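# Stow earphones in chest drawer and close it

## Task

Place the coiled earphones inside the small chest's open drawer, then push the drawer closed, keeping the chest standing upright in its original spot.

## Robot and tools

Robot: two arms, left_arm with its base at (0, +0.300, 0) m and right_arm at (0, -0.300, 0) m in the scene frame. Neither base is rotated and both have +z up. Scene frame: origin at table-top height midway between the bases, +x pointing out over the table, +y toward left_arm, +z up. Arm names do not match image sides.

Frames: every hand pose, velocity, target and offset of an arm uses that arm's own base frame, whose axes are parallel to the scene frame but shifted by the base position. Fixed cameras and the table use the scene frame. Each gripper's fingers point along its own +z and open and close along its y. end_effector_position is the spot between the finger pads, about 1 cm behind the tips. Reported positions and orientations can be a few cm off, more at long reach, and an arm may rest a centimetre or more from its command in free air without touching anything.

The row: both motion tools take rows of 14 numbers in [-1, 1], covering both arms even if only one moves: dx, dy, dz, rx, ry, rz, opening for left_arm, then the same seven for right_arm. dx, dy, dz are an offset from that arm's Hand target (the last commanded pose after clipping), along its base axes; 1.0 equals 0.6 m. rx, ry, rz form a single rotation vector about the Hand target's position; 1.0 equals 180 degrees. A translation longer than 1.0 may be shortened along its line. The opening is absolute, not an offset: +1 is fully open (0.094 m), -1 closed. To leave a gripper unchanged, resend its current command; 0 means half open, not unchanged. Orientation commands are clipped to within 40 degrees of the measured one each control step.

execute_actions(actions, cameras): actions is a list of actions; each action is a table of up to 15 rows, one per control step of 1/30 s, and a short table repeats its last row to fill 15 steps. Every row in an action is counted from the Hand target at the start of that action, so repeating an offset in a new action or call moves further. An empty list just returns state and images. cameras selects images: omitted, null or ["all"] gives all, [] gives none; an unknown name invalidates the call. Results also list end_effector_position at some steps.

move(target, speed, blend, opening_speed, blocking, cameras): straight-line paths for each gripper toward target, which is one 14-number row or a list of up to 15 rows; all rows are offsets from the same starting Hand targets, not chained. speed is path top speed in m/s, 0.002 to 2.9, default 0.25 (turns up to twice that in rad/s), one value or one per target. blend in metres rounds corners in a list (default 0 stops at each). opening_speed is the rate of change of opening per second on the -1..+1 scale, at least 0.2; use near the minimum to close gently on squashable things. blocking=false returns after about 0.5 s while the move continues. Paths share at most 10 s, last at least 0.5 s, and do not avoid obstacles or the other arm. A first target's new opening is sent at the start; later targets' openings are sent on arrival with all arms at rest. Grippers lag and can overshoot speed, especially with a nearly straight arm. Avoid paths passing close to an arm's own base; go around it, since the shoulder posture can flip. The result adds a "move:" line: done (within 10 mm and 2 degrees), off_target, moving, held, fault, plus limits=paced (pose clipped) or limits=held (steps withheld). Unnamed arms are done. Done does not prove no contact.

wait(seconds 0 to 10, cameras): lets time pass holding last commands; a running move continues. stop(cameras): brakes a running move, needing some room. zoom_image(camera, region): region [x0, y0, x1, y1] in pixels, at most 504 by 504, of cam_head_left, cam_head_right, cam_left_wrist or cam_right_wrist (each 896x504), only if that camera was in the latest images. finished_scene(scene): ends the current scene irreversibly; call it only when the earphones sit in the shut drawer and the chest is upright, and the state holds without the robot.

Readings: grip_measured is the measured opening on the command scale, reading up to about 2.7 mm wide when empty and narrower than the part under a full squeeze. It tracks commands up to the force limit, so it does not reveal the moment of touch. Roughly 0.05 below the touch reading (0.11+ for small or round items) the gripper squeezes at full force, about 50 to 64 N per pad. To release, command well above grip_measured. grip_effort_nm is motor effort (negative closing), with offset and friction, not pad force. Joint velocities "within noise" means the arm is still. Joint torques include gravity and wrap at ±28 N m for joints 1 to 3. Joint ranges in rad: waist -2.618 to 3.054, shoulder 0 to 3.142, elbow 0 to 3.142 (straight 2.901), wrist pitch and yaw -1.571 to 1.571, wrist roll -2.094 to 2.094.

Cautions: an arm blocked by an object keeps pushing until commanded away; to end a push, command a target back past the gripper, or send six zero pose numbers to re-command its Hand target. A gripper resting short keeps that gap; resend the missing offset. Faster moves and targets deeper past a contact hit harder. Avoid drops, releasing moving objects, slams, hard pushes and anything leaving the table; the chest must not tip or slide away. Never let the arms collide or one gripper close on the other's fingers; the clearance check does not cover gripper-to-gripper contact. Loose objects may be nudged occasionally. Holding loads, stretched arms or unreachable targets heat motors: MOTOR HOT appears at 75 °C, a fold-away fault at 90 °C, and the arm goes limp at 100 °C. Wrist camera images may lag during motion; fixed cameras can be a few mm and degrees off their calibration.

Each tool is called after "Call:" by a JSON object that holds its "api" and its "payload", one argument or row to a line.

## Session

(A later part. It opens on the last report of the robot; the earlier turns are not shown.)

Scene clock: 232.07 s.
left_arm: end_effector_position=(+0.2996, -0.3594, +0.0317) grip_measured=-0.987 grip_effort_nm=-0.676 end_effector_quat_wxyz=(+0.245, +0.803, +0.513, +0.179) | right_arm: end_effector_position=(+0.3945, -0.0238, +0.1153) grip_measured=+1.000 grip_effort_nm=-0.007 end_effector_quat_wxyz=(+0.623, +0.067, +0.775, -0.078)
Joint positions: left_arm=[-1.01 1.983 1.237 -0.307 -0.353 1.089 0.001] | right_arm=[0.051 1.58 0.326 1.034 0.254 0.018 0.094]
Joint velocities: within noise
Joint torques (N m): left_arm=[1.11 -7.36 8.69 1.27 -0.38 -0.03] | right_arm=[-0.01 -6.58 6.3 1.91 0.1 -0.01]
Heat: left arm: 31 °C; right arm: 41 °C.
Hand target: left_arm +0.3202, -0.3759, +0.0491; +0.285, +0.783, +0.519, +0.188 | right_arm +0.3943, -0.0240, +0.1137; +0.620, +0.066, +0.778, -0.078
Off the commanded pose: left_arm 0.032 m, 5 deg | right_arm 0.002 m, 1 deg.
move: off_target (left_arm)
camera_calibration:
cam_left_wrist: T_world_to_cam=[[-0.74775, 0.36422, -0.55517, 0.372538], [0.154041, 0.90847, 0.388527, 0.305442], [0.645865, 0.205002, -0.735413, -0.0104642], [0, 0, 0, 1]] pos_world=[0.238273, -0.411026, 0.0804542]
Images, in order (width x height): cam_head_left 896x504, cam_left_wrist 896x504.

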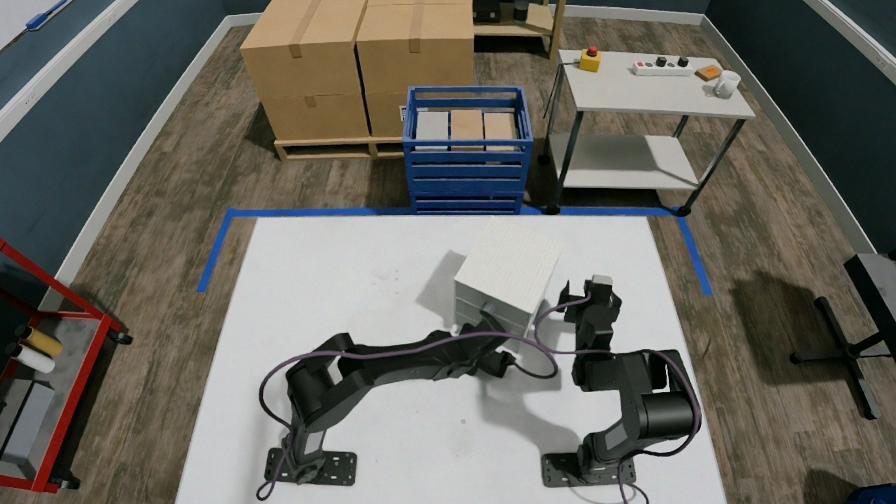

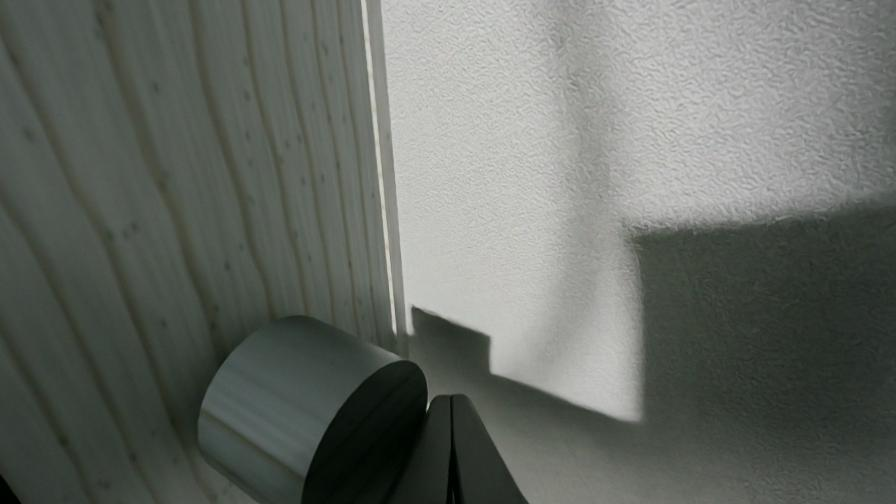

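Call:
{"api": "move", "payload": {
  "target": [
    [-0.08,0.05,0.0,0,0,0,-1,0,0,0,0,0,0,1],
    [-0.28,0.15,0.1,0,0,0,-1,0,0,0,0,0,0,1]
  ],
  "speed": 0.12,
  "blend": [0.02,0]
}}

Call:
{"api": "zoom_image", "payload": {
  "camera": "cam_head_left",
  "region": [430, 270, 550, 390]
}}

Call:
{"api": "zoom_image", "payload": {
  "camera": "cam_left_wrist",
  "region": [0, 0, 500, 504]
}}

Scene clock: 238.07 s.
left_arm: end_effector_position=(+0.1530, -0.2908, +0.1064) grip_measured=-0.987 grip_effort_nm=-0.667 end_effector_quat_wxyz=(+0.284, +0.786, +0.516, +0.186) | right_arm: end_effector_position=(+0.3945, -0.0238, +0.1153) grip_measured=+1.000 grip_effort_nm=-0.007 end_effector_quat_wxyz=(+0.623, +0.067, +0.775, -0.078)
Joint positions: left_arm=[-1.379 1.413 0.883 -0.6 -0.554 0.728 0.001] | right_arm=[0.051 1.58 0.326 1.034 0.254 0.018 0.094]
Joint velocities: within noise
Joint torques (N m): left_arm=[-0.4 -5.31 5.26 0.43 -0.41 -0.11] | right_arm=[0.01 -6.6 6.3 1.91 0.1 -0.02]
Heat: left arm: 32 °C; right arm: 41 °C.
Hand target: left_arm +0.1522, -0.2858, +0.1090; +0.285, +0.784, +0.519, +0.189 | right_arm +0.3943, -0.0240, +0.1137; +0.620, +0.066, +0.778, -0.078
Off the commanded pose: left_arm 0.006 m, 1 deg | right_arm 0.002 m, 1 deg.
move: done
camera_calibration:
cam_left_wrist: T_world_to_cam=[[-0.719591, 0.316282, -0.618187, 0.267944], [0.123382, 0.934319, 0.334402, 0.254694], [0.683349, 0.16436, -0.711351, 0.105006], [0, 0, 0, 1]] pos_world=[0.089629, -0.33997, 0.155165]

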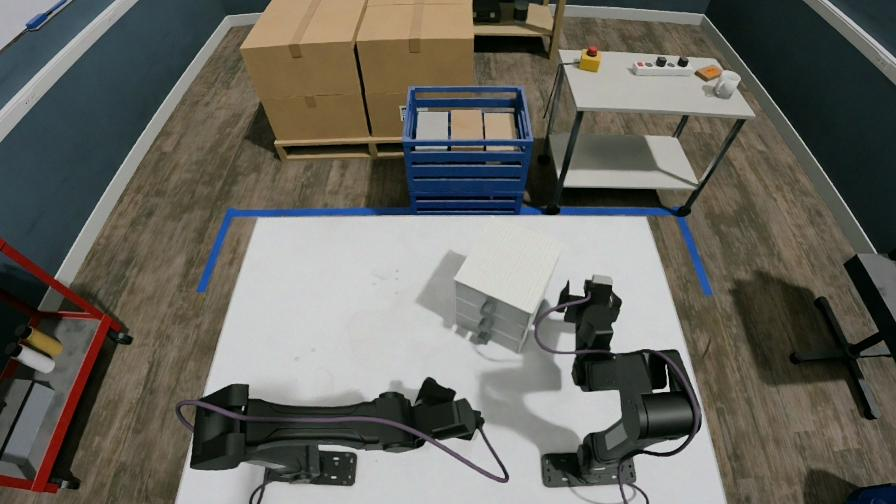

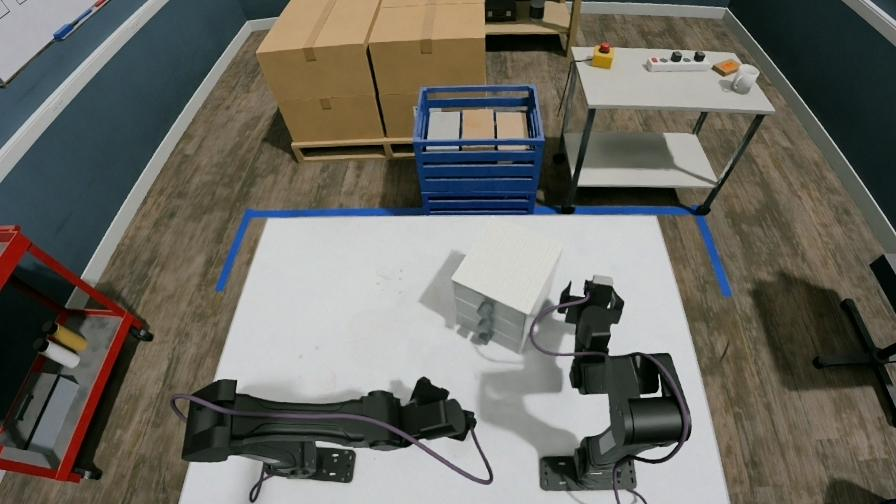

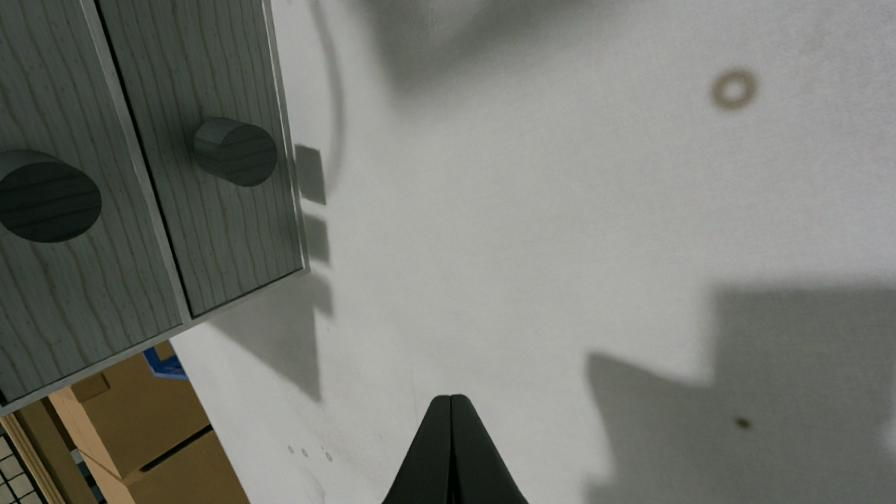

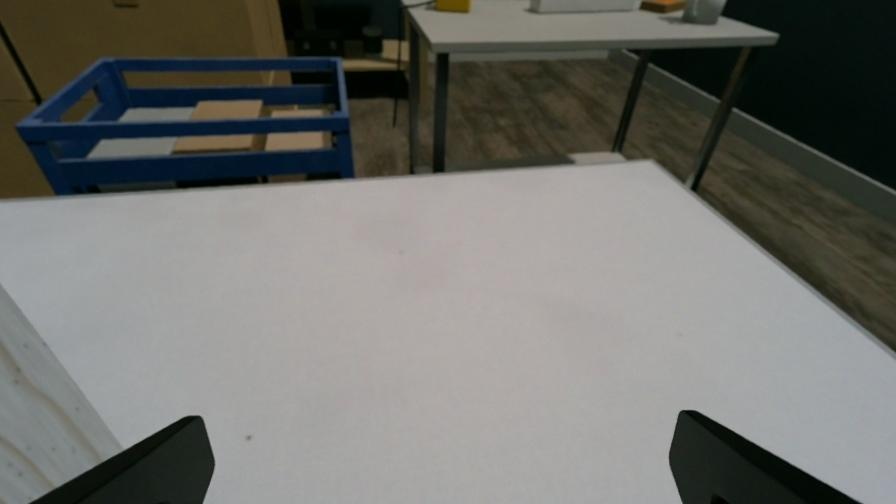

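Scaled by 4.200 from the camera's 896x504 image, which has a finer 1280x720 frame.

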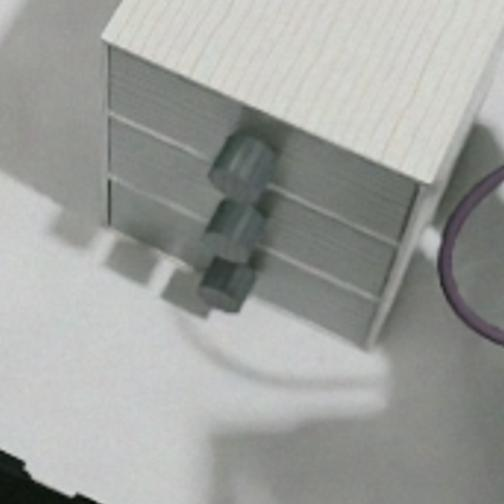

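Scaled by 1.000.

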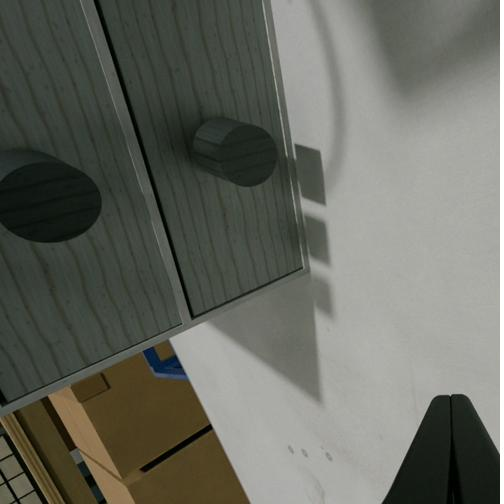

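Call:
{"api": "finished_scene", "payload": {
  "scene": 1
}}

The scene is finished: the task was done.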